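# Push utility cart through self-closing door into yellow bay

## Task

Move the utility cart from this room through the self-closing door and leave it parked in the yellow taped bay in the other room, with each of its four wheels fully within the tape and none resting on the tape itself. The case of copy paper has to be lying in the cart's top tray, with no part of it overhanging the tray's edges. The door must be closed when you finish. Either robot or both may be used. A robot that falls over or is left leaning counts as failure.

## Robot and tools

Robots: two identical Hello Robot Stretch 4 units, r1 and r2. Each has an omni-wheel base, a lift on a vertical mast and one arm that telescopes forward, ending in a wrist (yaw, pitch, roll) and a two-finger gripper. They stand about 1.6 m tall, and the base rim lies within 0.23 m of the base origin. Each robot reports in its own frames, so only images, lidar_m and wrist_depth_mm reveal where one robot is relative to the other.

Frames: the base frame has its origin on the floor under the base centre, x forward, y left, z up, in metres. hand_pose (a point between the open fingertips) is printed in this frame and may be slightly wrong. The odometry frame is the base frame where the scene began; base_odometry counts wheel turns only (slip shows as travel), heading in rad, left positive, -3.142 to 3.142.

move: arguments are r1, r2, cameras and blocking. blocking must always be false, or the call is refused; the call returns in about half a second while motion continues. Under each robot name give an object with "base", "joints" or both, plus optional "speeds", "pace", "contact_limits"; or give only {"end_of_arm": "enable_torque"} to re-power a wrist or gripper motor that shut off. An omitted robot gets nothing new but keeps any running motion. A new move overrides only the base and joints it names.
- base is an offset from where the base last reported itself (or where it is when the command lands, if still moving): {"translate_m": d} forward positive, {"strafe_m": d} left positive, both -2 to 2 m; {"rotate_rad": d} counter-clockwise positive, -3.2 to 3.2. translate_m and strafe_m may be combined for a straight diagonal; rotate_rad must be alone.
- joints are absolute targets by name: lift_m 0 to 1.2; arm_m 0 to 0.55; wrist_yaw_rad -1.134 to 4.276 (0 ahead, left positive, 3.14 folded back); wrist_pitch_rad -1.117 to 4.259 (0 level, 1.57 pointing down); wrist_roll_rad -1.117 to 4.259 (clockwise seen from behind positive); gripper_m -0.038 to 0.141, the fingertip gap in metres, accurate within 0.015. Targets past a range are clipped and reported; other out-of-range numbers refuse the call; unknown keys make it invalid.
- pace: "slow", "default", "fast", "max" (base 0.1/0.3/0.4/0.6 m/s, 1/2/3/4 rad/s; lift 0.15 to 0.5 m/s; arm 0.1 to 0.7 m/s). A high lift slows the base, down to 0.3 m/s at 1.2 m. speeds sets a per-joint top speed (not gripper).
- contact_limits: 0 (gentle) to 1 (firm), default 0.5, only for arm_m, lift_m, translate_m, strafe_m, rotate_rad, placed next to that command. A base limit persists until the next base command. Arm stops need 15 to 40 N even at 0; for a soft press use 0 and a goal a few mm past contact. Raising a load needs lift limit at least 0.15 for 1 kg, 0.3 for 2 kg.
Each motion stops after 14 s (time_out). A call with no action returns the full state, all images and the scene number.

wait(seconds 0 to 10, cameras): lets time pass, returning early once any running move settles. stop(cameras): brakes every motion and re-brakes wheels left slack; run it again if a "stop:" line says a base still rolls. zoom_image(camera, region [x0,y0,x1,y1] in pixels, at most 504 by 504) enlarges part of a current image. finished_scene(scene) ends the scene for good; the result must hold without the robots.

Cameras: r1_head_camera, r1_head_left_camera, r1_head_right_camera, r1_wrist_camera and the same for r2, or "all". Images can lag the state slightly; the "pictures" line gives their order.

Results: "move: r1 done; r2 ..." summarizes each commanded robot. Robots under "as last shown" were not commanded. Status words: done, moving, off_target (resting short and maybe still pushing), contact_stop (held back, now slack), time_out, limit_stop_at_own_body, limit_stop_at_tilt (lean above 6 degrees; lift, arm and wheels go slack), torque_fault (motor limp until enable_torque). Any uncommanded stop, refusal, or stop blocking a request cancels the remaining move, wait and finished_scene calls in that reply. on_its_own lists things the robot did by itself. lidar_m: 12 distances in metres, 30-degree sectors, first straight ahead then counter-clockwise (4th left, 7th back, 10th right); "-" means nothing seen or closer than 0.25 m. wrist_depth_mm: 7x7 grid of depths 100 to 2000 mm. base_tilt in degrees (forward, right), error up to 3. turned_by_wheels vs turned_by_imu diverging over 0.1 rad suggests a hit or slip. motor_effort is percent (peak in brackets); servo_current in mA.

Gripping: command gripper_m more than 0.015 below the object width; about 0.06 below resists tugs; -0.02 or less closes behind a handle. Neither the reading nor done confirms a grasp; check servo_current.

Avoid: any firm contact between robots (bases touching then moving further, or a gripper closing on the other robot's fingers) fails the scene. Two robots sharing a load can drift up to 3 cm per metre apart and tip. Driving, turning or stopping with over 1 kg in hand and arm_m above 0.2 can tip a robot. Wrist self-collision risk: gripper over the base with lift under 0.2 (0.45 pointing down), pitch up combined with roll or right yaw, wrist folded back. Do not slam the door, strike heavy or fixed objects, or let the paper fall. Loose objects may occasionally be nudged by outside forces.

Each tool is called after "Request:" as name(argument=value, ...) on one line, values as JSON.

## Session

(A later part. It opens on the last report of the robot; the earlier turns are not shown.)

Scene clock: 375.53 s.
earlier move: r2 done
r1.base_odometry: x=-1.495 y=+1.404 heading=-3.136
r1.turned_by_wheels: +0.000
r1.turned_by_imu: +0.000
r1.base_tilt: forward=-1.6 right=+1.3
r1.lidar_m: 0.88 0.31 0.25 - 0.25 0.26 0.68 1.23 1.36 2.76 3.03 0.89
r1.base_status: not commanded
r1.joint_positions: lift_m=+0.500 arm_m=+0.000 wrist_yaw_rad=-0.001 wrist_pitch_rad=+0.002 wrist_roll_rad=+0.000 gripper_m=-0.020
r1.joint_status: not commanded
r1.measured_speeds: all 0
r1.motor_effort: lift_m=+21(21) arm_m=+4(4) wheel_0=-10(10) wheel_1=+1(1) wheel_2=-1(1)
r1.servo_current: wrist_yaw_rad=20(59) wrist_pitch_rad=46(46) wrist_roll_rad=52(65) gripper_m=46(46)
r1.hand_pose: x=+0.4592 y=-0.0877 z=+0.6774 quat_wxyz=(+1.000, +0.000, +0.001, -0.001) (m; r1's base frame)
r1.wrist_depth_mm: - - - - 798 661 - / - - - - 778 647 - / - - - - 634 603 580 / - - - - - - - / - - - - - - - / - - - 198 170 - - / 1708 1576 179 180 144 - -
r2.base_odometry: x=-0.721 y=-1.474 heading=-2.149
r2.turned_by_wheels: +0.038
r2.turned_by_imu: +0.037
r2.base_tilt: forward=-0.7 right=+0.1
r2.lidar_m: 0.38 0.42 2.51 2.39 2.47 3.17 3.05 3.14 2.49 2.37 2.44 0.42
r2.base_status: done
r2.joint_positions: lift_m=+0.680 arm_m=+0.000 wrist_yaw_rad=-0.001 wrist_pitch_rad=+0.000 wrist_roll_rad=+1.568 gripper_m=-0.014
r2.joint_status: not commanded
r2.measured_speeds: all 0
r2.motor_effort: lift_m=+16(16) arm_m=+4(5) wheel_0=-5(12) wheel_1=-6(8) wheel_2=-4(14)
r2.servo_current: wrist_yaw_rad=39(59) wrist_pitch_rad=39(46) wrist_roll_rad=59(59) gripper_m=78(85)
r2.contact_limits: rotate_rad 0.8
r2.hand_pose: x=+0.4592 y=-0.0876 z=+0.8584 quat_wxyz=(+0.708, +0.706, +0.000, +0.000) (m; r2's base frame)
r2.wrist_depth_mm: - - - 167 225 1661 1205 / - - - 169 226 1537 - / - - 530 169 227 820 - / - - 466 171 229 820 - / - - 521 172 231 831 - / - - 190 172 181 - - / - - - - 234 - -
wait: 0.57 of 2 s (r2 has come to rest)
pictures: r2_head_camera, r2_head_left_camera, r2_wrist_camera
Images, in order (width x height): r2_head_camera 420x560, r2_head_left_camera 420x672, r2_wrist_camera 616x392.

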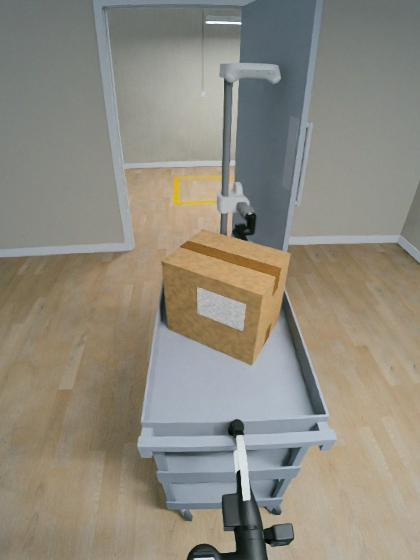

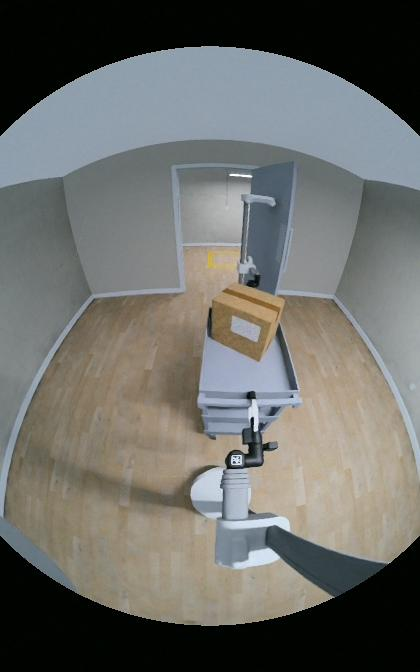

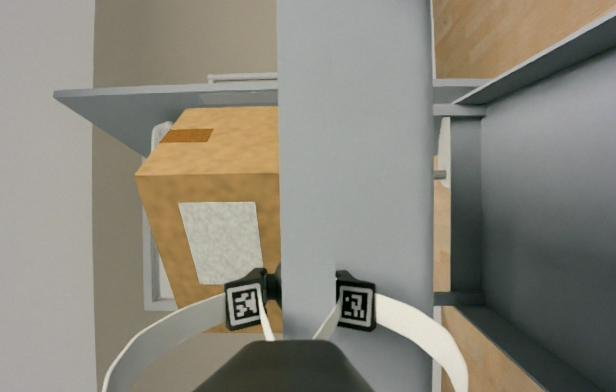

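Request:
move(blocking=false, r2={"base":{"translate_m":0.01,"strafe_m":-0.153},"pace":"slow","contact_limits":{"strafe_m":0.8}}, cameras=[])

Request:
wait(seconds=3, cameras=[])

Request:
move(blocking=false, r2={"base":{"rotate_rad":0.134},"pace":"slow","contact_limits":{"rotate_rad":0.8}}, cameras=[])

Request:
wait(seconds=2, cameras=["r2_head_camera"])

Request:
move(blocking=false, r2={"base":{"translate_m":0.01,"strafe_m":-0.153},"pace":"slow","contact_limits":{"strafe_m":0.8}}, cameras=[])

Request:
wait(seconds=3, cameras=[])

Request:
move(blocking=false, r2={"base":{"rotate_rad":0.134},"pace":"slow","contact_limits":{"rotate_rad":0.8}}, cameras=[])

Request:
wait(seconds=2, cameras=["r2_head_camera","r2_head_left_camera","r2_wrist_camera"])

Scene clock: 407.50 s.
move: r2 moving
r1: as last shown
r1.lidar_m: 0.86 0.30 0.25 - 0.25 0.27 0.72 1.20 1.35 2.78 3.03 0.89
r1.servo_current: wrist_yaw_rad=59(72) wrist_pitch_rad=39(46) wrist_roll_rad=33(59) gripper_m=39(46)
r1.wrist_depth_mm: - - - - 768 661 - / - - - - 778 647 - / - - - - 627 603 585 / - - - - - - - / - - - - - - - / - - - 198 170 - - / 1708 1576 179 180 144 - -
r2.base_odometry: x=-0.733 y=-1.467 heading=-2.149
r2.turned_by_wheels: +0.000
r2.turned_by_imu: +0.001
r2.base_tilt: forward=-0.7 right=+0.0
r2.lidar_m: 0.38 0.43 2.51 2.39 2.48 3.22 3.06 3.14 2.48 2.34 2.42 0.43
r2.base_status: translate_m moving; strafe_m moving
r2.joint_positions: lift_m=+0.680 arm_m=+0.000 wrist_yaw_rad=+0.002 wrist_pitch_rad=+0.000 wrist_roll_rad=+1.568 gripper_m=-0.014
r2.joint_status: not commanded
r2.measured_speeds: translate_m=+0.004 strafe_m=-0.054 rotate_rad=-0.001 lift_m=+0.000 arm_m=+0.000 wrist_yaw_rad=+0.015 wrist_pitch_rad=+0.000 wrist_roll_rad=+0.000
r2.motor_effort: lift_m=+16(16) arm_m=+4(4) wheel_0=+16(16) wheel_1=-5(9) wheel_2=-7(8)
r2.servo_current: wrist_yaw_rad=59(59) wrist_pitch_rad=39(39) wrist_roll_rad=46(52) gripper_m=78(85)
r2.contact_limits: strafe_m 0.8
r2.hand_pose: x=+0.4594 y=-0.0869 z=+0.8584 quat_wxyz=(+0.708, +0.706, +0.001, +0.001) (m; r2's base frame)
r2.wrist_depth_mm: - - - 166 224 1576 1205 / - - 1618 167 224 1576 - / - - 525 169 226 809 - / - - 469 170 229 831 - / - - 521 171 230 831 - / - - 189 172 182 - - / - - - - 233 - -
pictures: none
No camera images: "cameras" was empty.

Scene clock: 409.70 s.
earlier move: r2 done
r1.base_odometry: x=-1.495 y=+1.404 heading=-3.136
r1.turned_by_wheels: +0.000
r1.turned_by_imu: +0.000
r1.base_tilt: forward=-1.6 right=+1.2
r1.lidar_m: 0.82 0.30 0.25 - 0.25 0.27 0.68 1.18 1.35 2.77 3.03 0.86
r1.base_status: not commanded
r1.joint_positions: lift_m=+0.500 arm_m=+0.000 wrist_yaw_rad=-0.001 wrist_pitch_rad=+0.002 wrist_roll_rad=+0.000 gripper_m=-0.020
r1.joint_status: not commanded
r1.measured_speeds: all 0
r1.motor_effort: lift_m=+21(21) arm_m=+4(4) wheel_0=-10(10) wheel_1=+1(1) wheel_2=-1(1)
r1.servo_current: wrist_yaw_rad=46(72) wrist_pitch_rad=39(52) wrist_roll_rad=46(78) gripper_m=39(46)
r1.hand_pose: x=+0.4592 y=-0.0877 z=+0.6774 quat_wxyz=(+1.000, +0.000, +0.001, -0.001) (m; r1's base frame)
r1.wrist_depth_mm: - - - - 750 668 - / - - - - 723 661 - / - - - - 597 603 615 / - - - - - - - / - - - - - - - / - - - 198 170 - - / 1661 1618 179 179 144 - -
r2.base_odometry: x=-0.854 y=-1.399 heading=-2.149
r2.turned_by_wheels: +0.000
r2.turned_by_imu: +0.001
r2.base_tilt: forward=-0.7 right=+0.1
r2.lidar_m: 0.37 0.37 2.68 2.52 2.62 3.21 3.06 3.14 2.32 2.20 2.28 0.42
r2.base_status: done
r2.joint_positions: lift_m=+0.680 arm_m=+0.000 wrist_yaw_rad=+0.003 wrist_pitch_rad=+0.000 wrist_roll_rad=+1.568 gripper_m=-0.014
r2.joint_status: not commanded
r2.measured_speeds: all 0
r2.motor_effort: lift_m=+16(16) arm_m=+3(4) wheel_0=+6(16) wheel_1=-3(9) wheel_2=-3(8)
r2.servo_current: wrist_yaw_rad=46(59) wrist_pitch_rad=39(46) wrist_roll_rad=59(65) gripper_m=78(85)
r2.contact_limits: strafe_m 0.8
r2.hand_pose: x=+0.4595 y=-0.0865 z=+0.8584 quat_wxyz=(+0.708, +0.706, +0.001, +0.001) (m; r2's base frame)
r2.wrist_depth_mm: - - - 265 268 1464 1078 / - - - 196 258 1756 1229 / - - - 189 251 691 - / - - 544 185 242 831 - / - - 477 179 236 820 - / - - 189 173 181 - - / - - 539 - 224 - -
wait: 2.20 of 3 s (r2 has come to rest)
pictures: none
No camera images: "cameras" was empty.

Scene clock: 410.20 s.
move: r2 moving
r1: as last shown
r1.base_tilt: forward=-1.6 right=+1.3
r1.lidar_m: 0.83 0.30 0.25 - 0.25 0.27 0.70 1.21 1.36 2.76 3.03 0.85
r1.motor_effort: lift_m=+21(21) arm_m=+4(4) wheel_0=-9(10) wheel_1=+1(1) wheel_2=-1(1)
r1.servo_current: wrist_yaw_rad=46(65) wrist_pitch_rad=39(46) wrist_roll_rad=33(59) gripper_m=39(52)
r1.wrist_depth_mm: - - - - 732 654 - / - - - - 732 647 - / - - - - 597 603 603 / - - - - - - - / - - - - - - - / - - - 198 171 - - / 1661 1576 179 180 144 - 1537
r2.base_odometry: x=-0.855 y=-1.399 heading=-2.042
r2.turned_by_wheels: +0.106
r2.turned_by_imu: +0.103
r2.base_tilt: forward=-0.7 right=+0.1
r2.lidar_m: 0.37 0.38 2.59 2.54 2.70 3.14 3.06 2.93 2.26 2.21 2.35 0.44
r2.base_status: rotate_rad moving
r2.joint_positions: lift_m=+0.680 arm_m=+0.000 wrist_yaw_rad=-0.006 wrist_pitch_rad=+0.000 wrist_roll_rad=+1.568 gripper_m=-0.014
r2.joint_status: not commanded
r2.measured_speeds: translate_m=+0.001 strafe_m=+0.001 rotate_rad=+0.251 lift_m=+0.000 arm_m=+0.000 wrist_yaw_rad=+0.000 wrist_pitch_rad=+0.000 wrist_roll_rad=+0.000
r2.motor_effort: lift_m=+16(16) arm_m=+4(4) wheel_0=-8(11) wheel_1=-4(10) wheel_2=-9(13)
r2.servo_current: wrist_yaw_rad=65(65) wrist_pitch_rad=46(46) wrist_roll_rad=46(52) gripper_m=78(85)
r2.contact_limits: rotate_rad 0.8
r2.hand_pose: x=+0.4587 y=-0.0893 z=+0.8584 quat_wxyz=(+0.708, +0.706, -0.002, -0.002) (m; r2's base frame)
r2.wrist_depth_mm: - - - 182 242 1756 1229 / - - 1576 179 240 1576 574 / - - 597 178 237 809 - / - - 477 176 235 809 - / - - 496 174 232 820 - / - - 187 172 183 - - / - - 585 - 228 - -
pictures: none
No camera images: "cameras" was empty.

Scene clock: 410.70 s.
earlier move: r2 done
r1.base_odometry: x=-1.495 y=+1.404 heading=-3.136
r1.turned_by_wheels: +0.000
r1.turned_by_imu: +0.000
r1.base_tilt: forward=-1.6 right=+1.3
r1.lidar_m: 0.83 0.31 0.25 - 0.25 0.25 0.71 1.21 1.36 2.77 3.02 0.84
r1.base_status: not commanded
r1.joint_positions: lift_m=+0.500 arm_m=+0.000 wrist_yaw_rad=-0.001 wrist_pitch_rad=+0.002 wrist_roll_rad=+0.000 gripper_m=-0.020
r1.joint_status: not commanded
r1.measured_speeds: all 0
r1.motor_effort: lift_m=+21(21) arm_m=+4(4) wheel_0=-9(10) wheel_1=+1(1) wheel_2=-1(1)
r1.servo_current: wrist_yaw_rad=39(65) wrist_pitch_rad=39(52) wrist_roll_rad=46(59) gripper_m=46(52)
r1.hand_pose: x=+0.4592 y=-0.0877 z=+0.6774 quat_wxyz=(+1.000, +0.000, +0.001, -0.001) (m; r1's base frame)
r1.wrist_depth_mm: - - - - 732 654 - / - - - - 732 647 - / - - - - 597 591 585 / - - - - - - - / - - - - - - - / - - - 198 170 - - / 1708 1618 179 179 144 - -
r2.base_odometry: x=-0.854 y=-1.399 heading=-2.015
r2.turned_by_wheels: +0.027
r2.turned_by_imu: +0.026
r2.base_tilt: forward=-0.7 right=+0.0
r2.lidar_m: 0.40 0.42 2.60 2.53 2.73 3.11 3.03 2.89 2.27 2.21 2.39 0.43
r2.base_status: done
r2.joint_positions: lift_m=+0.680 arm_m=+0.000 wrist_yaw_rad=-0.002 wrist_pitch_rad=+0.000 wrist_roll_rad=+1.568 gripper_m=-0.014
r2.joint_status: not commanded
r2.measured_speeds: all 0
r2.motor_effort: lift_m=+16(16) arm_m=+4(4) wheel_0=-3(11) wheel_1=-4(10) wheel_2=-4(13)
r2.servo_current: wrist_yaw_rad=52(65) wrist_pitch_rad=39(46) wrist_roll_rad=39(52) gripper_m=85(91)
r2.contact_limits: rotate_rad 0.8
r2.hand_pose: x=+0.4591 y=-0.0879 z=+0.8584 quat_wxyz=(+0.708, +0.706, -0.001, -0.001) (m; r2's base frame)
r2.wrist_depth_mm: - - - 171 230 1708 1229 / - - 1537 172 230 1464 - / - - 564 172 231 820 - / - - 469 172 230 820 - / - - 508 172 232 831 - / - - 190 173 181 - - / - - - - 231 - -
wait: 0.50 of 2 s (r2 has come to rest)
pictures: r2_head_camera
Images, in order (width x height): r2_head_camera 420x560.

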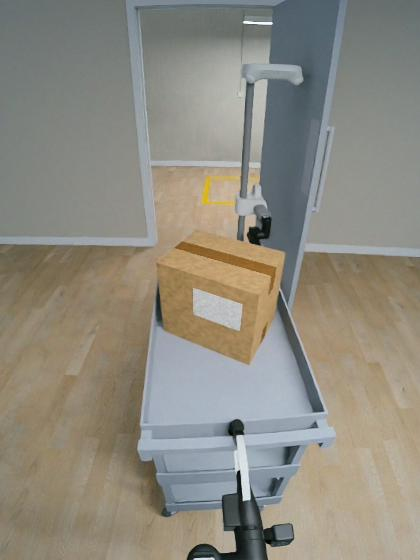

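Scene clock: 411.20 s.
move: r2 moving
r1: as last shown
r1.lidar_m: 0.82 0.27 0.25 - 0.25 0.26 0.70 1.21 1.36 2.78 3.02 0.86
r1.servo_current: wrist_yaw_rad=46(65) wrist_pitch_rad=46(46) wrist_roll_rad=39(59) gripper_m=39(46)
r1.wrist_depth_mm: - - - - 723 654 - / - - - - 715 634 - / - - - - 597 591 591 / - - - - - - - / - - - - - - - / - - - 198 170 - - / 1661 1576 179 180 144 - -
r2.base_odometry: x=-0.867 y=-1.394 heading=-2.015
r2.turned_by_wheels: +0.000
r2.turned_by_imu: +0.000
r2.base_tilt: forward=-0.7 right=+0.0
r2.lidar_m: 0.38 0.40 2.61 2.55 2.73 3.11 3.06 2.86 2.25 2.15 2.36 0.44
r2.base_status: translate_m moving; strafe_m moving
r2.joint_positions: lift_m=+0.680 arm_m=+0.000 wrist_yaw_rad=+0.001 wrist_pitch_rad=+0.000 wrist_roll_rad=+1.568 gripper_m=-0.014
r2.joint_status: not commanded
r2.measured_speeds: translate_m=+0.003 strafe_m=-0.053 rotate_rad=+0.002 lift_m=+0.000 arm_m=+0.000 wrist_yaw_rad=+0.014 wrist_pitch_rad=+0.000 wrist_roll_rad=+0.000
r2.motor_effort: lift_m=+16(16) arm_m=+4(4) wheel_0=+10(10) wheel_1=-8(8) wheel_2=-4(6)
r2.servo_current: wrist_yaw_rad=46(59) wrist_pitch_rad=39(46) wrist_roll_rad=59(59) gripper_m=85(85)
r2.contact_limits: strafe_m 0.8
r2.hand_pose: x=+0.4594 y=-0.0871 z=+0.8584 quat_wxyz=(+0.708, +0.706, +0.000, +0.001) (m; r2's base frame)
r2.wrist_depth_mm: - - - 171 229 1756 1205 / - - - 171 229 1430 - / - - 559 172 231 820 - / - - 469 172 231 820 - / - - 508 172 231 820 - / - - 190 172 182 - - / - - - - 232 - -
pictures: none
No camera images: "cameras" was empty.

Scene clock: 413.40 s.
earlier move: r2 done
r1.base_odometry: x=-1.495 y=+1.404 heading=-3.136
r1.turned_by_wheels: +0.000
r1.turned_by_imu: +0.000
r1.base_tilt: forward=-1.6 right=+1.3
r1.lidar_m: 0.77 0.28 0.25 - 0.25 0.25 0.68 1.21 1.36 2.78 3.01 0.82
r1.base_status: not commanded
r1.joint_positions: lift_m=+0.500 arm_m=+0.000 wrist_yaw_rad=-0.001 wrist_pitch_rad=+0.002 wrist_roll_rad=+0.000 gripper_m=-0.020
r1.joint_status: not commanded
r1.measured_speeds: all 0
r1.motor_effort: lift_m=+21(21) arm_m=+4(4) wheel_0=-10(10) wheel_1=+1(1) wheel_2=-1(1)
r1.servo_current: wrist_yaw_rad=59(78) wrist_pitch_rad=46(52) wrist_roll_rad=52(65) gripper_m=46(52)
r1.hand_pose: x=+0.4592 y=-0.0877 z=+0.6774 quat_wxyz=(+1.000, +0.000, +0.001, -0.001) (m; r1's base frame)
r1.wrist_depth_mm: - - - - 699 668 - / - - - - 699 654 - / - - - - 564 603 634 / - - - - - - - / - - - - 1229 - - / - - - 198 179 - - / 1661 1661 179 163 144 - -
r2.base_odometry: x=-0.997 y=-1.342 heading=-2.016
r2.turned_by_wheels: +0.000
r2.turned_by_imu: +0.001
r2.base_tilt: forward=-0.7 right=+0.1
r2.lidar_m: 0.37 0.35 2.73 2.68 2.89 3.14 3.07 2.70 2.10 2.05 2.22 0.47
r2.base_status: done
r2.joint_positions: lift_m=+0.680 arm_m=+0.000 wrist_yaw_rad=+0.003 wrist_pitch_rad=+0.000 wrist_roll_rad=+1.568 gripper_m=-0.014
r2.joint_status: not commanded
r2.measured_speeds: all 0
r2.motor_effort: lift_m=+16(16) arm_m=+4(4) wheel_0=+5(13) wheel_1=-5(9) wheel_2=-4(6)
r2.servo_current: wrist_yaw_rad=46(59) wrist_pitch_rad=46(46) wrist_roll_rad=46(65) gripper_m=78(91)
r2.contact_limits: strafe_m 0.8
r2.hand_pose: x=+0.4595 y=-0.0867 z=+0.8584 quat_wxyz=(+0.708, +0.706, +0.001, +0.001) (m; r2's base frame)
r2.wrist_depth_mm: - - - 271 272 297 296 / - - - 201 263 1661 1229 / - - - 192 252 1499 - / - - 585 186 245 809 - / - - 477 180 237 820 - / - - 189 174 180 - - / - - 525 - 224 - -
wait: 2.20 of 3 s (r2 has come to rest)
pictures: none
No camera images: "cameras" was empty.

Scene clock: 413.90 s.
move: r2 moving
r1: as last shown
r1.lidar_m: 0.80 0.27 0.25 - 0.25 0.26 0.71 1.19 1.37 2.78 3.03 0.82
r1.motor_effort: lift_m=+21(21) arm_m=+4(4) wheel_0=-10(10) wheel_1=+1(1) wheel_2=+0(1)
r1.servo_current: wrist_yaw_rad=39(59) wrist_pitch_rad=39(46) wrist_roll_rad=52(59) gripper_m=46(46)
r1.wrist_depth_mm: - - - - 707 647 - / - - - - 699 647 - / - - - - 569 591 609 / - - - - - - - / - - - - - - - / - - - 198 179 - - / 1708 1618 179 179 144 - -
r2.base_odometry: x=-0.997 y=-1.342 heading=-1.909
r2.turned_by_wheels: +0.107
r2.turned_by_imu: +0.104
r2.base_tilt: forward=-0.7 right=+0.1
r2.lidar_m: 0.38 0.39 2.69 2.67 3.03 3.09 3.07 2.50 2.08 2.03 2.33 0.43
r2.base_status: rotate_rad moving
r2.joint_positions: lift_m=+0.680 arm_m=+0.000 wrist_yaw_rad=-0.006 wrist_pitch_rad=+0.000 wrist_roll_rad=+1.568 gripper_m=-0.014
r2.joint_status: not commanded
r2.measured_speeds: translate_m=+0.000 strafe_m=+0.001 rotate_rad=+0.256 lift_m=+0.000 arm_m=+0.000 wrist_yaw_rad=+0.000 wrist_pitch_rad=+0.000 wrist_roll_rad=+0.000
r2.motor_effort: lift_m=+16(16) arm_m=+4(4) wheel_0=-10(10) wheel_1=-4(8) wheel_2=-10(13)
r2.servo_current: wrist_yaw_rad=52(52) wrist_pitch_rad=39(46) wrist_roll_rad=46(52) gripper_m=91(91)
r2.contact_limits: rotate_rad 0.8
r2.hand_pose: x=+0.4587 y=-0.0892 z=+0.8584 quat_wxyz=(+0.708, +0.706, -0.002, -0.002) (m; r2's base frame)
r2.wrist_depth_mm: - - - 187 249 1708 1229 / - - - 185 245 1464 1138 / - - - 181 241 842 - / - - 480 178 236 820 - / - - 488 175 233 820 - / - - 187 171 182 - - / - - 569 - 225 - -
pictures: none
No camera images: "cameras" was empty.

Scene clock: 414.40 s.
earlier move: r2 done
r1.base_odometry: x=-1.495 y=+1.404 heading=-3.136
r1.turned_by_wheels: +0.000
r1.turned_by_imu: +0.000
r1.base_tilt: forward=-1.6 right=+1.3
r1.lidar_m: 0.78 0.27 0.25 - 0.25 0.25 0.66 1.21 1.35 2.75 3.05 0.81
r1.base_status: not commanded
r1.joint_positions: lift_m=+0.500 arm_m=+0.000 wrist_yaw_rad=-0.001 wrist_pitch_rad=+0.002 wrist_roll_rad=+0.000 gripper_m=-0.020
r1.joint_status: not commanded
r1.measured_speeds: all 0
r1.motor_effort: lift_m=+21(21) arm_m=+4(4) wheel_0=-10(10) wheel_1=+1(1) wheel_2=+0(1)
r1.servo_current: wrist_yaw_rad=65(72) wrist_pitch_rad=39(52) wrist_roll_rad=46(65) gripper_m=46(46)
r1.hand_pose: x=+0.4592 y=-0.0877 z=+0.6774 quat_wxyz=(+1.000, +0.000, +0.001, -0.001) (m; r1's base frame)
r1.wrist_depth_mm: - - - - 707 647 - / - - - - 699 634 - / - - - - 564 580 603 / - - - - - - - / - - - - - - - / - - - 198 179 - - / 1708 1618 178 180 144 - -
r2.base_odometry: x=-0.997 y=-1.342 heading=-1.882
r2.turned_by_wheels: +0.026
r2.turned_by_imu: +0.026
r2.base_tilt: forward=-0.7 right=+0.1
r2.lidar_m: 0.38 0.42 2.69 2.70 3.06 3.08 3.08 2.44 2.05 2.06 2.37 0.43
r2.base_status: done
r2.joint_positions: lift_m=+0.680 arm_m=+0.000 wrist_yaw_rad=+0.000 wrist_pitch_rad=+0.000 wrist_roll_rad=+1.568 gripper_m=-0.014
r2.joint_status: not commanded
r2.measured_speeds: all 0
r2.motor_effort: lift_m=+16(16) arm_m=+4(4) wheel_0=-2(10) wheel_1=-4(8) wheel_2=-5(13)
r2.servo_current: wrist_yaw_rad=46(59) wrist_pitch_rad=39(46) wrist_roll_rad=46(52) gripper_m=78(91)
r2.contact_limits: rotate_rad 0.8
r2.hand_pose: x=+0.4592 y=-0.0875 z=+0.8584 quat_wxyz=(+0.708, +0.706, +0.000, +0.000) (m; r2's base frame)
r2.wrist_depth_mm: - - - 174 233 1537 1205 / - - - 174 232 1397 - / - - 580 173 232 831 - / - - 469 173 232 820 - / - - 508 173 231 831 - / - - 190 172 180 - - / - - - - 231 - -
wait: 0.50 of 2 s (r2 has come to rest)
pictures: r2_head_camera, r2_head_left_camera, r2_wrist_camera
Images, in order (width x height): r2_head_camera 420x560, r2_head_left_camera 420x672, r2_wrist_camera 616x392.

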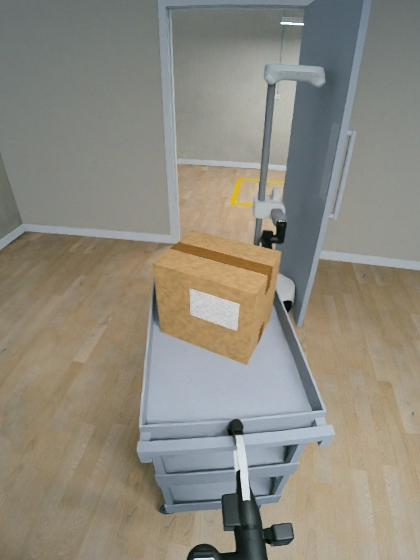

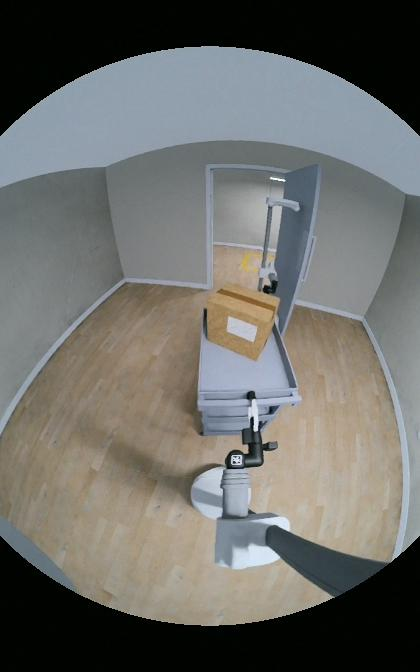

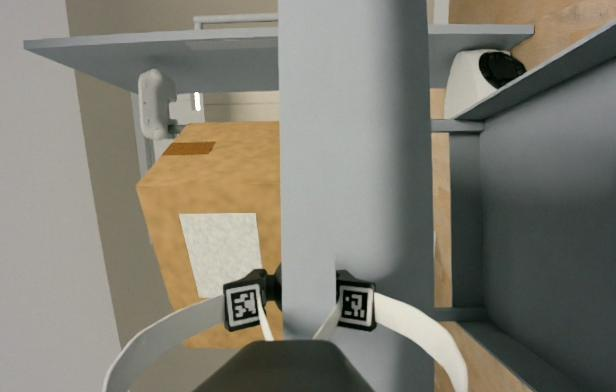

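Request:
move(blocking=false, r2={"base":{"translate_m":0.01,"strafe_m":-0.12},"pace":"slow","contact_limits":{"strafe_m":0.8}}, cameras=[])

Request:
wait(seconds=3, cameras=[])

Request:
move(blocking=false, r2={"base":{"rotate_rad":0.16},"pace":"slow","contact_limits":{"rotate_rad":0.8}}, cameras=[])

Request:
wait(seconds=2, cameras=[])

Request:
move(blocking=false, r2={"base":{"translate_m":0.6,"strafe_m":0.02},"pace":"slow","contact_limits":{"translate_m":0.8}}, cameras=[])

Request:
wait(seconds=7, cameras=["r2_head_camera","r1_head_right_camera","r2_head_left_camera","r2_wrist_camera"])

Scene clock: 433.70 s.
move: r2 moving
r1: as last shown
r1.lidar_m: 0.78 0.27 0.25 - 0.25 0.25 0.70 1.21 1.38 2.77 3.02 0.84
r1.servo_current: wrist_yaw_rad=39(78) wrist_pitch_rad=46(46) wrist_roll_rad=52(65) gripper_m=46(52)
r1.wrist_depth_mm: - - - - 691 647 - / - - - - 691 634 - / - - - - 559 580 597 / - - - - - - - / - - - - - - - / - - - 198 179 - - / 1661 1537 179 179 144 - -
r2.base_odometry: x=-1.010 y=-1.339 heading=-1.883
r2.turned_by_wheels: +0.000
r2.turned_by_imu: +0.000
r2.base_tilt: forward=-0.7 right=+0.1
r2.lidar_m: 0.39 0.39 2.69 2.70 3.08 3.07 3.08 2.42 2.05 2.04 2.33 0.43
r2.base_status: translate_m moving; strafe_m moving
r2.joint_positions: lift_m=+0.680 arm_m=+0.000 wrist_yaw_rad=+0.001 wrist_pitch_rad=+0.000 wrist_roll_rad=+1.568 gripper_m=-0.014
r2.joint_status: not commanded
r2.measured_speeds: translate_m=+0.005 strafe_m=-0.053 rotate_rad=+0.002 lift_m=+0.000 arm_m=+0.000 wrist_yaw_rad=+0.008 wrist_pitch_rad=+0.000 wrist_roll_rad=+0.000
r2.motor_effort: lift_m=+16(16) arm_m=+4(4) wheel_0=+6(10) wheel_1=-7(9) wheel_2=-6(7)
r2.servo_current: wrist_yaw_rad=52(52) wrist_pitch_rad=39(46) wrist_roll_rad=39(52) gripper_m=78(91)
r2.contact_limits: strafe_m 0.8
r2.hand_pose: x=+0.4594 y=-0.0870 z=+0.8584 quat_wxyz=(+0.708, +0.706, +0.000, +0.001) (m; r2's base frame)
r2.wrist_depth_mm: - - 1366 175 233 1499 1205 / - - - 175 233 1397 - / - - 585 173 232 831 - / - - 473 174 231 820 - / - - 504 173 231 831 - / - - 189 172 182 - - / - - - - 230 - -
pictures: none
No camera images: "cameras" was empty.

Scene clock: 435.60 s.
earlier move: r2 done
r1.base_odometry: x=-1.495 y=+1.404 heading=-3.136
r1.turned_by_wheels: +0.000
r1.turned_by_imu: +0.000
r1.base_tilt: forward=-1.6 right=+1.3
r1.lidar_m: 0.77 0.30 0.25 - 0.25 0.27 0.70 1.21 1.38 2.77 3.02 0.79
r1.base_status: not commanded
r1.joint_positions: lift_m=+0.500 arm_m=+0.000 wrist_yaw_rad=-0.001 wrist_pitch_rad=+0.002 wrist_roll_rad=+0.000 gripper_m=-0.020
r1.joint_status: not commanded
r1.measured_speeds: all 0
r1.motor_effort: lift_m=+21(21) arm_m=+4(4) wheel_0=-10(10) wheel_1=+1(1) wheel_2=-1(1)
r1.servo_current: wrist_yaw_rad=59(78) wrist_pitch_rad=33(52) wrist_roll_rad=52(65) gripper_m=46(52)
r1.hand_pose: x=+0.4592 y=-0.0877 z=+0.6774 quat_wxyz=(+1.000, +0.000, +0.001, -0.001) (m; r1's base frame)
r1.wrist_depth_mm: - - - - 683 654 - / - - - - 668 654 - / - - - 1078 535 585 627 / - - - - - - - / - - - - 1182 - - / - - - 198 179 - - / 1708 1618 179 147 145 - -
r2.base_odometry: x=-1.114 y=-1.315 heading=-1.883
r2.turned_by_wheels: +0.000
r2.turned_by_imu: +0.000
r2.base_tilt: forward=-0.7 right=+0.1
r2.lidar_m: 0.34 0.37 2.82 2.79 3.18 3.12 3.11 2.33 1.94 1.95 2.21 0.46
r2.base_status: done
r2.joint_positions: lift_m=+0.680 arm_m=+0.000 wrist_yaw_rad=+0.002 wrist_pitch_rad=+0.000 wrist_roll_rad=+1.568 gripper_m=-0.014
r2.joint_status: not commanded
r2.measured_speeds: all 0
r2.motor_effort: lift_m=+16(16) arm_m=+4(4) wheel_0=+6(13) wheel_1=-4(9) wheel_2=-3(7)
r2.servo_current: wrist_yaw_rad=46(65) wrist_pitch_rad=46(46) wrist_roll_rad=39(59) gripper_m=78(91)
r2.contact_limits: strafe_m 0.8
r2.hand_pose: x=+0.4595 y=-0.0868 z=+0.8584 quat_wxyz=(+0.708, +0.706, +0.001, +0.001) (m; r2's base frame)
r2.wrist_depth_mm: - - - 264 267 287 1098 / - - - 195 257 1430 1205 / - - - 189 250 1366 - / - - 549 184 242 842 - / - - 477 179 235 809 - / - - 189 173 180 - - / - - 539 - 224 - -
wait: 1.90 of 3 s (r2 has come to rest)
pictures: none
No camera images: "cameras" was empty.

Scene clock: 436.10 s.
move: r2 moving
r1: as last shown
r1.lidar_m: 0.74 0.30 0.25 - 0.25 0.27 0.72 1.21 1.34 2.76 3.03 0.78
r1.servo_current: wrist_yaw_rad=52(59) wrist_pitch_rad=46(52) wrist_roll_rad=46(65) gripper_m=46(46)
r1.wrist_depth_mm: - - - - 691 634 - / - - - - 668 634 - / - - - - 539 569 615 / - - - - - - - / - - - - 1182 - - / - - - 198 179 - - / 1708 1618 179 147 144 - -
r2.base_odometry: x=-1.114 y=-1.315 heading=-1.768
r2.turned_by_wheels: +0.114
r2.turned_by_imu: +0.111
r2.base_tilt: forward=-0.7 right=+0.0
r2.lidar_m: 0.39 0.41 2.79 2.82 3.43 3.10 3.14 2.17 1.94 1.95 2.37 0.44
r2.base_status: rotate_rad moving
r2.joint_positions: lift_m=+0.680 arm_m=+0.000 wrist_yaw_rad=-0.006 wrist_pitch_rad=+0.000 wrist_roll_rad=+1.568 gripper_m=-0.014
r2.joint_status: not commanded
r2.measured_speeds: translate_m=+0.002 strafe_m=+0.000 rotate_rad=+0.315 lift_m=+0.000 arm_m=+0.000 wrist_yaw_rad=+0.000 wrist_pitch_rad=+0.000 wrist_roll_rad=+0.000
r2.motor_effort: lift_m=+16(16) arm_m=+4(4) wheel_0=-5(12) wheel_1=-5(8) wheel_2=-12(13)
r2.servo_current: wrist_yaw_rad=52(65) wrist_pitch_rad=39(46) wrist_roll_rad=59(59) gripper_m=78(85)
r2.contact_limits: rotate_rad 0.8
r2.hand_pose: x=+0.4587 y=-0.0893 z=+0.8584 quat_wxyz=(+0.708, +0.706, -0.002, -0.002) (m; r2's base frame)
r2.wrist_depth_mm: - - - 180 241 1464 1205 / - - - 178 237 1336 554 / - - 627 176 236 820 - / - - 473 176 234 820 - / - - 492 173 231 820 - / - - 189 171 181 - - / - - 597 - 227 - -
pictures: none
No camera images: "cameras" was empty.

Scene clock: 436.70 s.
earlier move: r2 done
r1.base_odometry: x=-1.495 y=+1.404 heading=-3.136
r1.turned_by_wheels: +0.000
r1.turned_by_imu: +0.000
r1.base_tilt: forward=-1.6 right=+1.3
r1.lidar_m: 0.75 0.29 0.25 - 0.25 0.27 0.70 1.22 1.37 2.77 3.03 0.78
r1.base_status: not commanded
r1.joint_positions: lift_m=+0.500 arm_m=+0.000 wrist_yaw_rad=-0.001 wrist_pitch_rad=+0.002 wrist_roll_rad=+0.000 gripper_m=-0.020
r1.joint_status: not commanded
r1.measured_speeds: all 0
r1.motor_effort: lift_m=+21(21) arm_m=+4(4) wheel_0=-10(10) wheel_1=+1(1) wheel_2=-1(1)
r1.servo_current: wrist_yaw_rad=33(65) wrist_pitch_rad=46(52) wrist_roll_rad=46(65) gripper_m=39(52)
r1.hand_pose: x=+0.4592 y=-0.0877 z=+0.6774 quat_wxyz=(+1.000, +0.000, +0.001, -0.001) (m; r1's base frame)
r1.wrist_depth_mm: - - - - 676 634 - / - - - - 661 634 - / - - - - 544 569 591 / - - - - - - - / - - - - - - - / - - - 198 179 - - / 1708 1618 179 147 144 - -
r2.base_odometry: x=-1.114 y=-1.315 heading=-1.724
r2.turned_by_wheels: +0.045
r2.turned_by_imu: +0.044
r2.base_tilt: forward=-0.7 right=+0.1
r2.lidar_m: 0.40 0.40 2.78 2.84 3.39 3.11 3.14 2.11 1.94 1.97 2.46 0.42
r2.base_status: done
r2.joint_positions: lift_m=+0.680 arm_m=+0.000 wrist_yaw_rad=-0.003 wrist_pitch_rad=+0.000 wrist_roll_rad=+1.568 gripper_m=-0.014
r2.joint_status: not commanded
r2.measured_speeds: all 0
r2.motor_effort: lift_m=+16(16) arm_m=+4(4) wheel_0=-2(12) wheel_1=-3(8) wheel_2=-6(13)
r2.servo_current: wrist_yaw_rad=65(65) wrist_pitch_rad=39(46) wrist_roll_rad=46(59) gripper_m=78(91)
r2.contact_limits: rotate_rad 0.8
r2.hand_pose: x=+0.4590 y=-0.0882 z=+0.8584 quat_wxyz=(+0.708, +0.706, -0.001, -0.001) (m; r2's base frame)
r2.wrist_depth_mm: - - - 165 223 1336 1255 / - - - 167 224 1308 - / - - 525 168 226 820 - / - - 469 169 228 820 - / - - 521 171 230 831 - / - - 189 172 181 - - / - - - - 235 - -
wait: 0.60 of 2 s (r2 has come to rest)
pictures: none
No camera images: "cameras" was empty.

Scene clock: 437.20 s.
move: r2 moving
r1: as last shown
r1.lidar_m: 0.76 0.32 0.25 - 0.25 0.27 0.70 1.20 1.38 2.77 2.99 0.78
r1.servo_current: wrist_yaw_rad=39(65) wrist_pitch_rad=46(52) wrist_roll_rad=52(59) gripper_m=46(46)
r1.wrist_depth_mm: - - - - 661 627 - / - - - - 654 621 - / - - - - 525 554 580 / - - - - - - - / - - - - 1182 - - / - - - 199 179 - - / 1708 1618 179 163 144 - -
r2.base_odometry: x=-1.115 y=-1.327 heading=-1.724
r2.turned_by_wheels: +0.000
r2.turned_by_imu: +0.000
r2.base_tilt: forward=-0.7 right=+0.0
r2.lidar_m: 0.41 0.41 2.81 2.85 3.41 3.11 3.16 2.15 1.94 1.99 2.44 0.43
r2.base_status: translate_m moving; strafe_m moving
r2.joint_positions: lift_m=+0.680 arm_m=+0.000 wrist_yaw_rad=-0.003 wrist_pitch_rad=+0.000 wrist_roll_rad=+1.568 gripper_m=-0.014
r2.joint_status: not commanded
r2.measured_speeds: translate_m=+0.049 strafe_m=+0.002 rotate_rad=+0.000 lift_m=+0.000 arm_m=+0.000 wrist_yaw_rad=+0.000 wrist_pitch_rad=+0.000 wrist_roll_rad=+0.000
r2.motor_effort: lift_m=+16(16) arm_m=+4(4) wheel_0=+5(7) wheel_1=+5(7) wheel_2=-14(14)
r2.servo_current: wrist_yaw_rad=59(59) wrist_pitch_rad=39(46) wrist_roll_rad=46(65) gripper_m=85(85)
r2.contact_limits: translate_m 0.8
r2.hand_pose: x=+0.4590 y=-0.0882 z=+0.8584 quat_wxyz=(+0.708, +0.706, -0.001, -0.001) (m; r2's base frame)
r2.wrist_depth_mm: - - - 166 223 1336 1182 / - - - 167 225 1336 - / - - 525 168 227 809 - / - - 469 170 229 820 - / - - 521 171 229 820 - / - - 189 172 181 - - / - - - - 233 - -
pictures: none
No camera images: "cameras" was empty.

Scene clock: 444.00 s.
earlier move: r2 done
r1.base_odometry: x=-1.495 y=+1.404 heading=-3.136
r1.turned_by_wheels: +0.000
r1.turned_by_imu: +0.000
r1.base_tilt: forward=-1.6 right=+1.3
r1.lidar_m: 0.65 0.29 0.25 - 0.25 0.26 0.67 1.20 1.39 2.78 0.31 0.26
r1.base_status: not commanded
r1.joint_positions: lift_m=+0.500 arm_m=+0.000 wrist_yaw_rad=-0.001 wrist_pitch_rad=+0.002 wrist_roll_rad=+0.000 gripper_m=-0.020
r1.joint_status: not commanded
r1.measured_speeds: all 0
r1.motor_effort: lift_m=+21(21) arm_m=+4(4) wheel_0=-10(10) wheel_1=+1(1) wheel_2=-1(1)
r1.servo_current: wrist_yaw_rad=52(65) wrist_pitch_rad=46(52) wrist_roll_rad=39(72) gripper_m=39(52)
r1.hand_pose: x=+0.4592 y=-0.0877 z=+0.6774 quat_wxyz=(+1.000, +0.000, +0.001, -0.001) (m; r1's base frame)
r1.wrist_depth_mm: - - - - - - - / - - - - 1118 187 163 / - - - - 445 322 421 / - - - - - - - / - - - - - - - / - - - 198 591 - - / 1661 1576 179 183 144 - -
r2.base_odometry: x=-1.185 y=-1.911 heading=-1.724
r2.turned_by_wheels: +0.000
r2.turned_by_imu: -0.001
r2.base_tilt: forward=-0.7 right=+0.1
r2.lidar_m: 0.41 0.49 2.55 2.58 3.19 3.65 3.63 2.39 2.17 2.22 1.32 0.41
r2.base_status: done
r2.joint_positions: lift_m=+0.680 arm_m=+0.000 wrist_yaw_rad=-0.003 wrist_pitch_rad=+0.000 wrist_roll_rad=+1.568 gripper_m=-0.014
r2.joint_status: not commanded
r2.measured_speeds: all 0
r2.motor_effort: lift_m=+16(16) arm_m=+4(4) wheel_0=+1(8) wheel_1=+4(8) wheel_2=-8(14)
r2.servo_current: wrist_yaw_rad=39(59) wrist_pitch_rad=46(52) wrist_roll_rad=52(65) gripper_m=78(91)
r2.contact_limits: translate_m 0.8
r2.hand_pose: x=+0.4590 y=-0.0882 z=+0.8584 quat_wxyz=(+0.708, +0.706, -0.001, -0.001) (m; r2's base frame)
r2.wrist_depth_mm: - - - 139 193 - - / - - 492 145 201 759 - / - 466 436 151 209 - - / - - 504 158 217 798 - / - - 603 164 226 - - / - - 189 170 182 1708 535 / - - - - 245 1863 484
wait: 6.80 of 7 s (r2 has come to rest)
pictures: r1_head_right_camera, r2_head_camera, r2_head_left_camera, r2_wrist_camera
Images, in order (width x height): r1_head_right_camera 420x672, r2_head_camera 420x560, r2_head_left_camera 420x672, r2_wrist_camera 616x392.

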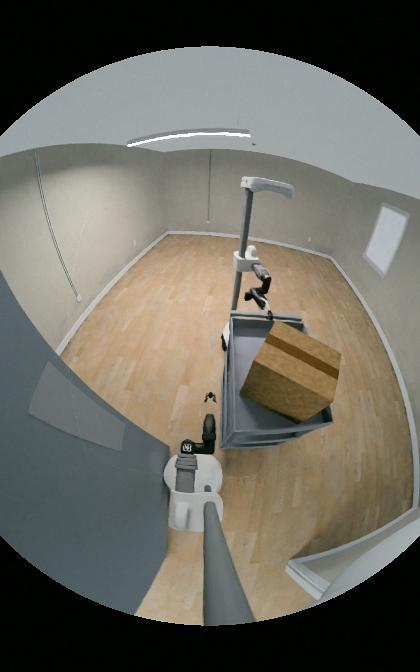

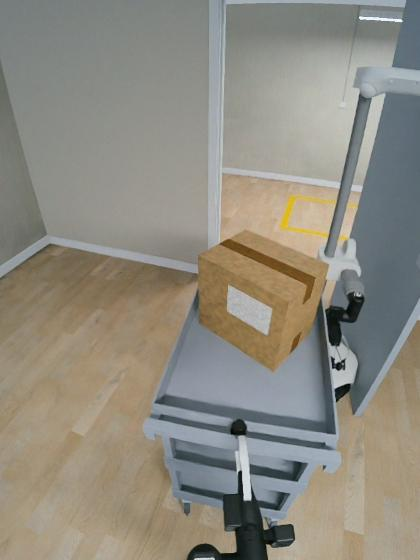

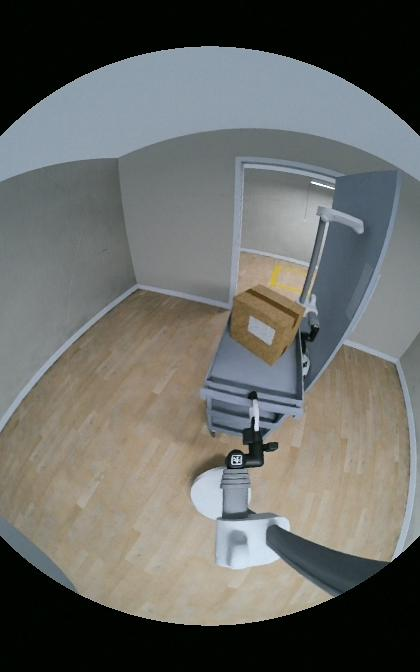

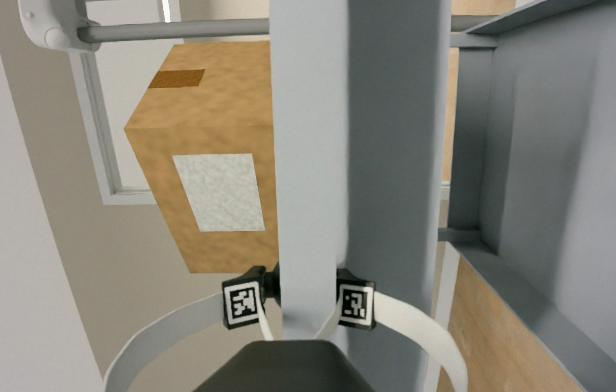

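Request:
move(blocking=false, r2={"base":{"translate_m":-0.241,"strafe_m":0.066},"pace":"slow","contact_limits":{"translate_m":0.8}}, cameras=[])

Request:
wait(seconds=5, cameras=["r2_head_camera"])

Request:
move(blocking=false, r2={"base":{"translate_m":0.029,"strafe_m":0.111},"pace":"slow","contact_limits":{"translate_m":0.8}}, cameras=[])

Request:
wait(seconds=3, cameras=[])

Request:
move(blocking=false, r2={"base":{"rotate_rad":-0.27},"pace":"slow","contact_limits":{"rotate_rad":0.8}}, cameras=[])

Request:
wait(seconds=2, cameras=["r2_head_camera","r1_head_right_camera"])

Scene clock: 482.23 s.
move: r2 moving
r1: as last shown
r1.base_tilt: forward=-1.6 right=+1.2
r1.lidar_m: 0.66 0.28 0.25 - 0.25 0.26 0.69 1.19 1.37 2.78 0.32 0.27
r1.servo_current: wrist_yaw_rad=39(59) wrist_pitch_rad=52(52) wrist_roll_rad=59(65) gripper_m=39(46)
r1.wrist_depth_mm: - - - - - - - / - - - - 1098 187 164 / - - - - 442 319 415 / - - - - - - - / - - - - - - - / - - - 198 585 - - / 1661 1576 179 183 145 - -
r2.base_odometry: x=-1.180 y=-1.899 heading=-1.724
r2.turned_by_wheels: -0.001
r2.turned_by_imu: +0.000
r2.base_tilt: forward=-0.7 right=+0.1
r2.lidar_m: 0.42 0.47 2.55 2.60 3.22 3.62 3.66 2.38 2.16 2.20 1.35 0.39
r2.base_status: translate_m moving; strafe_m moving
r2.joint_positions: lift_m=+0.680 arm_m=+0.000 wrist_yaw_rad=-0.003 wrist_pitch_rad=+0.000 wrist_roll_rad=+1.568 gripper_m=-0.014
r2.joint_status: not commanded
r2.measured_speeds: translate_m=-0.047 strafe_m=+0.014 rotate_rad=+0.003 lift_m=+0.000 arm_m=+0.000 wrist_yaw_rad=+0.000 wrist_pitch_rad=+0.000 wrist_roll_rad=+0.000
r2.motor_effort: lift_m=+16(16) arm_m=+4(4) wheel_0=-7(13) wheel_1=-6(8) wheel_2=+7(9)
r2.servo_current: wrist_yaw_rad=39(52) wrist_pitch_rad=46(46) wrist_roll_rad=59(59) gripper_m=85(85)
r2.contact_limits: translate_m 0.8
r2.hand_pose: x=+0.4590 y=-0.0882 z=+0.8584 quat_wxyz=(+0.708, +0.706, -0.001, -0.001) (m; r2's base frame)
r2.wrist_depth_mm: - 1060 - 140 195 - - / - - 496 146 202 732 - / - 466 439 151 211 - - / - - 512 158 219 831 - / - - 603 165 227 - - / - - 190 171 183 1808 535 / - - - - 246 1863 484
pictures: none
No camera images: "cameras" was empty.

Scene clock: 485.47 s.
earlier move: r2 done
r1.base_odometry: x=-1.495 y=+1.404 heading=-3.136
r1.turned_by_wheels: +0.000
r1.turned_by_imu: +0.000
r1.base_tilt: forward=-1.6 right=+1.3
r1.lidar_m: 0.70 0.30 0.25 - 0.25 0.27 0.69 1.20 1.35 2.78 0.66 0.49
r1.base_status: not commanded
r1.joint_positions: lift_m=+0.500 arm_m=+0.000 wrist_yaw_rad=-0.001 wrist_pitch_rad=+0.002 wrist_roll_rad=+0.000 gripper_m=-0.020
r1.joint_status: not commanded
r1.measured_speeds: all 0
r1.motor_effort: lift_m=+21(21) arm_m=+4(4) wheel_0=-10(11) wheel_1=+1(1) wheel_2=-1(1)
r1.servo_current: wrist_yaw_rad=46(65) wrist_pitch_rad=39(52) wrist_roll_rad=59(72) gripper_m=46(52)
r1.hand_pose: x=+0.4592 y=-0.0877 z=+0.6774 quat_wxyz=(+1.000, +0.000, +0.001, -0.001) (m; r1's base frame)
r1.wrist_depth_mm: - - - - - 235 234 / - - - - 1308 236 234 / - - - - 424 259 418 / - - - - - 253 - / - - - - - 255 - / - - - 198 179 - - / 1618 1618 179 183 144 - -
r2.base_odometry: x=-1.083 y=-1.683 heading=-1.724
r2.turned_by_wheels: +0.000
r2.turned_by_imu: +0.001
r2.base_tilt: forward=-0.6 right=+0.0
r2.lidar_m: 0.41 0.49 2.60 2.60 3.27 3.39 3.45 2.34 2.16 2.16 2.64 0.40
r2.base_status: done
r2.joint_positions: lift_m=+0.680 arm_m=+0.000 wrist_yaw_rad=+0.000 wrist_pitch_rad=+0.000 wrist_roll_rad=+1.568 gripper_m=-0.014
r2.joint_status: not commanded
r2.measured_speeds: all 0
r2.motor_effort: lift_m=+16(16) arm_m=+4(4) wheel_0=-2(14) wheel_1=-6(8) wheel_2=+8(12)
r2.servo_current: wrist_yaw_rad=46(59) wrist_pitch_rad=33(46) wrist_roll_rad=46(59) gripper_m=85(91)
r2.contact_limits: translate_m 0.8
r2.hand_pose: x=+0.4593 y=-0.0873 z=+0.8584 quat_wxyz=(+0.708, +0.706, +0.000, +0.000) (m; r2's base frame)
r2.wrist_depth_mm: - - 1205 136 190 707 - / - - 477 143 198 750 - / - 469 442 149 207 - - / - - 517 156 216 809 - / - - 615 163 227 - - / - - 189 170 181 1756 521 / - - - - 248 1863 477
wait: 3.23 of 5 s (r2 has come to rest)
pictures: r2_head_camera
Images, in order (width x height): r2_head_camera 420x560.

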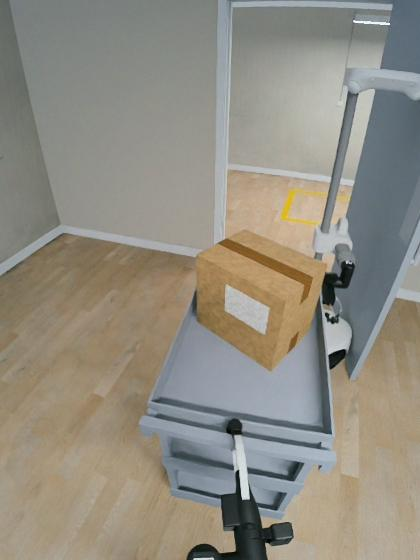

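Scene clock: 485.97 s.
move: r2 moving
r1: as last shown
r1.lidar_m: 0.73 0.30 0.25 - 0.25 0.26 0.68 1.21 1.39 2.78 0.66 0.47
r1.motor_effort: lift_m=+21(21) arm_m=+4(4) wheel_0=-10(10) wheel_1=+1(1) wheel_2=-1(1)
r1.servo_current: wrist_yaw_rad=46(65) wrist_pitch_rad=52(52) wrist_roll_rad=52(52) gripper_m=39(52)
r1.wrist_depth_mm: - - - - - 236 235 / - - - - 1366 236 235 / - - - - 430 259 418 / - - - - - 255 - / - - - - - 256 - / - - - 198 180 - - / 1618 1576 179 183 145 - -
r2.base_odometry: x=-1.072 y=-1.688 heading=-1.725
r2.turned_by_wheels: -0.001
r2.turned_by_imu: -0.001
r2.base_tilt: forward=-0.6 right=+0.1
r2.lidar_m: 0.40 0.47 2.57 2.60 3.24 3.41 3.44 2.39 2.14 2.17 2.61 0.40
r2.base_status: translate_m moving; strafe_m moving
r2.joint_positions: lift_m=+0.680 arm_m=+0.000 wrist_yaw_rad=+0.000 wrist_pitch_rad=+0.000 wrist_roll_rad=+1.568 gripper_m=-0.014
r2.joint_status: not commanded
r2.measured_speeds: translate_m=+0.013 strafe_m=+0.049 rotate_rad=-0.003 lift_m=+0.000 arm_m=+0.000 wrist_yaw_rad=-0.018 wrist_pitch_rad=+0.000 wrist_roll_rad=+0.000
r2.motor_effort: lift_m=+16(16) arm_m=+4(4) wheel_0=-9(9) wheel_1=+8(8) wheel_2=-6(8)
r2.servo_current: wrist_yaw_rad=52(59) wrist_pitch_rad=39(46) wrist_roll_rad=52(65) gripper_m=85(85)
r2.contact_limits: translate_m 0.8
r2.hand_pose: x=+0.4592 y=-0.0875 z=+0.8584 quat_wxyz=(+0.708, +0.706, +0.000, +0.000) (m; r2's base frame)
r2.wrist_depth_mm: - - - 138 193 - - / - - 484 145 202 759 - / - 466 439 151 208 - - / - - 512 158 218 820 - / - - 609 165 227 - - / - - 189 171 182 1808 525 / - - - - 247 1808 480
pictures: none
No camera images: "cameras" was empty.

Scene clock: 487.87 s.
earlier move: r2 done
r1.base_odometry: x=-1.495 y=+1.404 heading=-3.136
r1.turned_by_wheels: +0.000
r1.turned_by_imu: +0.000
r1.base_tilt: forward=-1.6 right=+1.3
r1.lidar_m: 1.11 0.28 0.25 - 0.25 0.28 0.70 1.19 1.37 2.78 0.64 0.54
r1.base_status: not commanded
r1.joint_positions: lift_m=+0.500 arm_m=+0.000 wrist_yaw_rad=-0.001 wrist_pitch_rad=+0.002 wrist_roll_rad=+0.000 gripper_m=-0.020
r1.joint_status: not commanded
r1.measured_speeds: all 0
r1.motor_effort: lift_m=+21(21) arm_m=+4(4) wheel_0=-10(10) wheel_1=+1(1) wheel_2=-1(1)
r1.servo_current: wrist_yaw_rad=39(72) wrist_pitch_rad=39(52) wrist_roll_rad=46(65) gripper_m=39(52)
r1.hand_pose: x=+0.4592 y=-0.0877 z=+0.6774 quat_wxyz=(+1.000, +0.000, +0.001, -0.001) (m; r1's base frame)
r1.wrist_depth_mm: - - - - - 272 265 / - - - - - 272 266 / - - - - 1366 294 320 / - - - - - - - / - - - - - - - / - - - 198 180 - - / 1661 1576 179 183 162 - -
r2.base_odometry: x=-0.978 y=-1.728 heading=-1.724
r2.turned_by_wheels: +0.000
r2.turned_by_imu: +0.001
r2.base_tilt: forward=-0.6 right=+0.1
r2.lidar_m: 0.41 2.70 2.46 2.50 3.08 3.40 3.45 2.49 2.27 2.28 1.63 0.40
r2.base_status: done
r2.joint_positions: lift_m=+0.680 arm_m=+0.000 wrist_yaw_rad=-0.005 wrist_pitch_rad=+0.000 wrist_roll_rad=+1.568 gripper_m=-0.014
r2.joint_status: not commanded
r2.measured_speeds: all 0
r2.motor_effort: lift_m=+16(16) arm_m=+4(4) wheel_0=-3(13) wheel_1=+6(9) wheel_2=-8(11)
r2.servo_current: wrist_yaw_rad=46(72) wrist_pitch_rad=46(46) wrist_roll_rad=46(65) gripper_m=85(85)
r2.contact_limits: translate_m 0.8
r2.hand_pose: x=+0.4589 y=-0.0888 z=+0.8584 quat_wxyz=(+0.708, +0.706, -0.002, -0.002) (m; r2's base frame)
r2.wrist_depth_mm: - 1308 480 122 175 - - / - 439 413 128 185 - - / - - 459 136 197 - - / - - 559 146 208 - - / - - - 154 222 1808 - / - - 189 169 180 1661 517 / - - - - - 1983 1229
wait: 1.90 of 3 s (r2 has come to rest)
pictures: none
No camera images: "cameras" was empty.

Scene clock: 488.37 s.
move: r2 moving
r1: as last shown
r1.base_tilt: forward=-1.6 right=+1.2
r1.lidar_m: 0.87 0.27 0.25 - 0.25 0.25 0.71 1.20 1.35 2.78 0.67 0.52
r1.servo_current: wrist_yaw_rad=39(65) wrist_pitch_rad=46(46) wrist_roll_rad=59(65) gripper_m=39(52)
r1.wrist_depth_mm: - - - - - 256 252 / - - - - - 257 252 / - - - - 1366 285 415 / - - - - - - - / - - - - - - - / - - - 198 179 - - / 1756 1576 179 183 144 264 -
r2.base_odometry: x=-0.978 y=-1.728 heading=-1.848
r2.turned_by_wheels: -0.124
r2.turned_by_imu: -0.120
r2.base_tilt: forward=-0.7 right=+0.1
r2.lidar_m: 0.40 0.47 2.47 2.45 2.84 3.40 3.39 2.64 2.27 2.28 2.64 0.42
r2.base_status: rotate_rad moving
r2.joint_positions: lift_m=+0.680 arm_m=+0.000 wrist_yaw_rad=+0.005 wrist_pitch_rad=+0.000 wrist_roll_rad=+1.568 gripper_m=-0.014
r2.joint_status: not commanded
r2.measured_speeds: translate_m=+0.000 strafe_m=+0.000 rotate_rad=-0.497 lift_m=+0.000 arm_m=+0.000 wrist_yaw_rad=+0.000 wrist_pitch_rad=+0.000 wrist_roll_rad=+0.000
r2.motor_effort: lift_m=+16(16) arm_m=+4(4) wheel_0=+11(12) wheel_1=+7(10) wheel_2=+10(11)
r2.servo_current: wrist_yaw_rad=46(52) wrist_pitch_rad=39(39) wrist_roll_rad=46(52) gripper_m=78(85)
r2.contact_limits: rotate_rad 0.8
r2.hand_pose: x=+0.4597 y=-0.0859 z=+0.8584 quat_wxyz=(+0.708, +0.706, +0.002, +0.002) (m; r2's base frame)
r2.wrist_depth_mm: - 1281 - 138 191 - - / - - 488 143 199 750 - / - 466 436 150 207 - - / - - 508 155 216 809 - / - - 603 163 226 - - / - - 189 169 181 1808 539 / - - - - 246 1863 484
pictures: none
No camera images: "cameras" was empty.

Scene clock: 489.20 s.
earlier move: r2 done
r1.base_odometry: x=-1.495 y=+1.404 heading=-3.136
r1.turned_by_wheels: +0.000
r1.turned_by_imu: +0.000
r1.base_tilt: forward=-1.6 right=+1.3
r1.lidar_m: 0.71 0.31 0.25 - 0.25 0.28 0.68 1.19 1.35 2.78 0.66 0.51
r1.base_status: not commanded
r1.joint_positions: lift_m=+0.500 arm_m=+0.000 wrist_yaw_rad=-0.001 wrist_pitch_rad=+0.002 wrist_roll_rad=+0.000 gripper_m=-0.020
r1.joint_status: not commanded
r1.measured_speeds: all 0
r1.motor_effort: lift_m=+21(21) arm_m=+4(4) wheel_0=-10(10) wheel_1=+1(1) wheel_2=-1(1)
r1.servo_current: wrist_yaw_rad=46(65) wrist_pitch_rad=39(52) wrist_roll_rad=59(65) gripper_m=39(52)
r1.hand_pose: x=+0.4592 y=-0.0877 z=+0.6774 quat_wxyz=(+1.000, +0.000, +0.001, -0.001) (m; r1's base frame)
r1.wrist_depth_mm: - - - - - 242 239 / - - - - - 242 242 / - - - - 484 258 421 / - - - - - 262 - / - - - - - 263 - / - - - 198 180 - - / 1618 1576 179 184 144 - -
r2.base_odometry: x=-0.978 y=-1.728 heading=-1.993
r2.turned_by_wheels: -0.144
r2.turned_by_imu: -0.140
r2.base_tilt: forward=-0.7 right=+0.1
r2.lidar_m: 0.39 0.42 2.51 2.48 2.67 3.43 3.41 2.92 2.32 2.26 2.45 0.43
r2.base_status: done
r2.joint_positions: lift_m=+0.680 arm_m=+0.000 wrist_yaw_rad=+0.005 wrist_pitch_rad=+0.000 wrist_roll_rad=+1.568 gripper_m=-0.014
r2.joint_status: not commanded
r2.measured_speeds: all 0
r2.motor_effort: lift_m=+16(16) arm_m=+4(4) wheel_0=+7(12) wheel_1=+4(10) wheel_2=+8(11)
r2.servo_current: wrist_yaw_rad=52(65) wrist_pitch_rad=39(46) wrist_roll_rad=46(59) gripper_m=85(85)
r2.contact_limits: rotate_rad 0.8
r2.hand_pose: x=+0.4598 y=-0.0859 z=+0.8584 quat_wxyz=(+0.708, +0.706, +0.002, +0.002) (m; r2's base frame)
r2.wrist_depth_mm: - - 1138 168 224 1205 1098 / - 1430 - 169 226 1138 - / - - 530 171 229 820 - / - - 466 171 229 820 - / - - 521 173 231 831 - / - - 190 174 181 - - / - - - - 235 - -
wait: 0.83 of 2 s (r2 has come to rest)
pictures: r1_head_right_camera, r2_head_camera
Images, in order (width x height): r1_head_right_camera 420x672, r2_head_camera 420x560.

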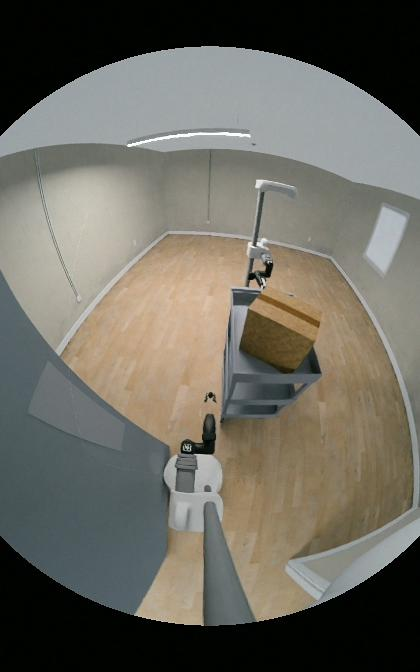

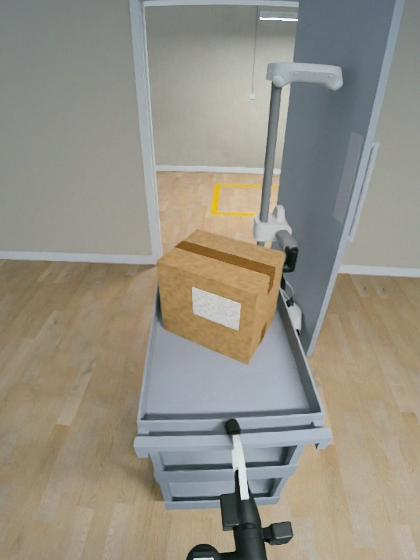

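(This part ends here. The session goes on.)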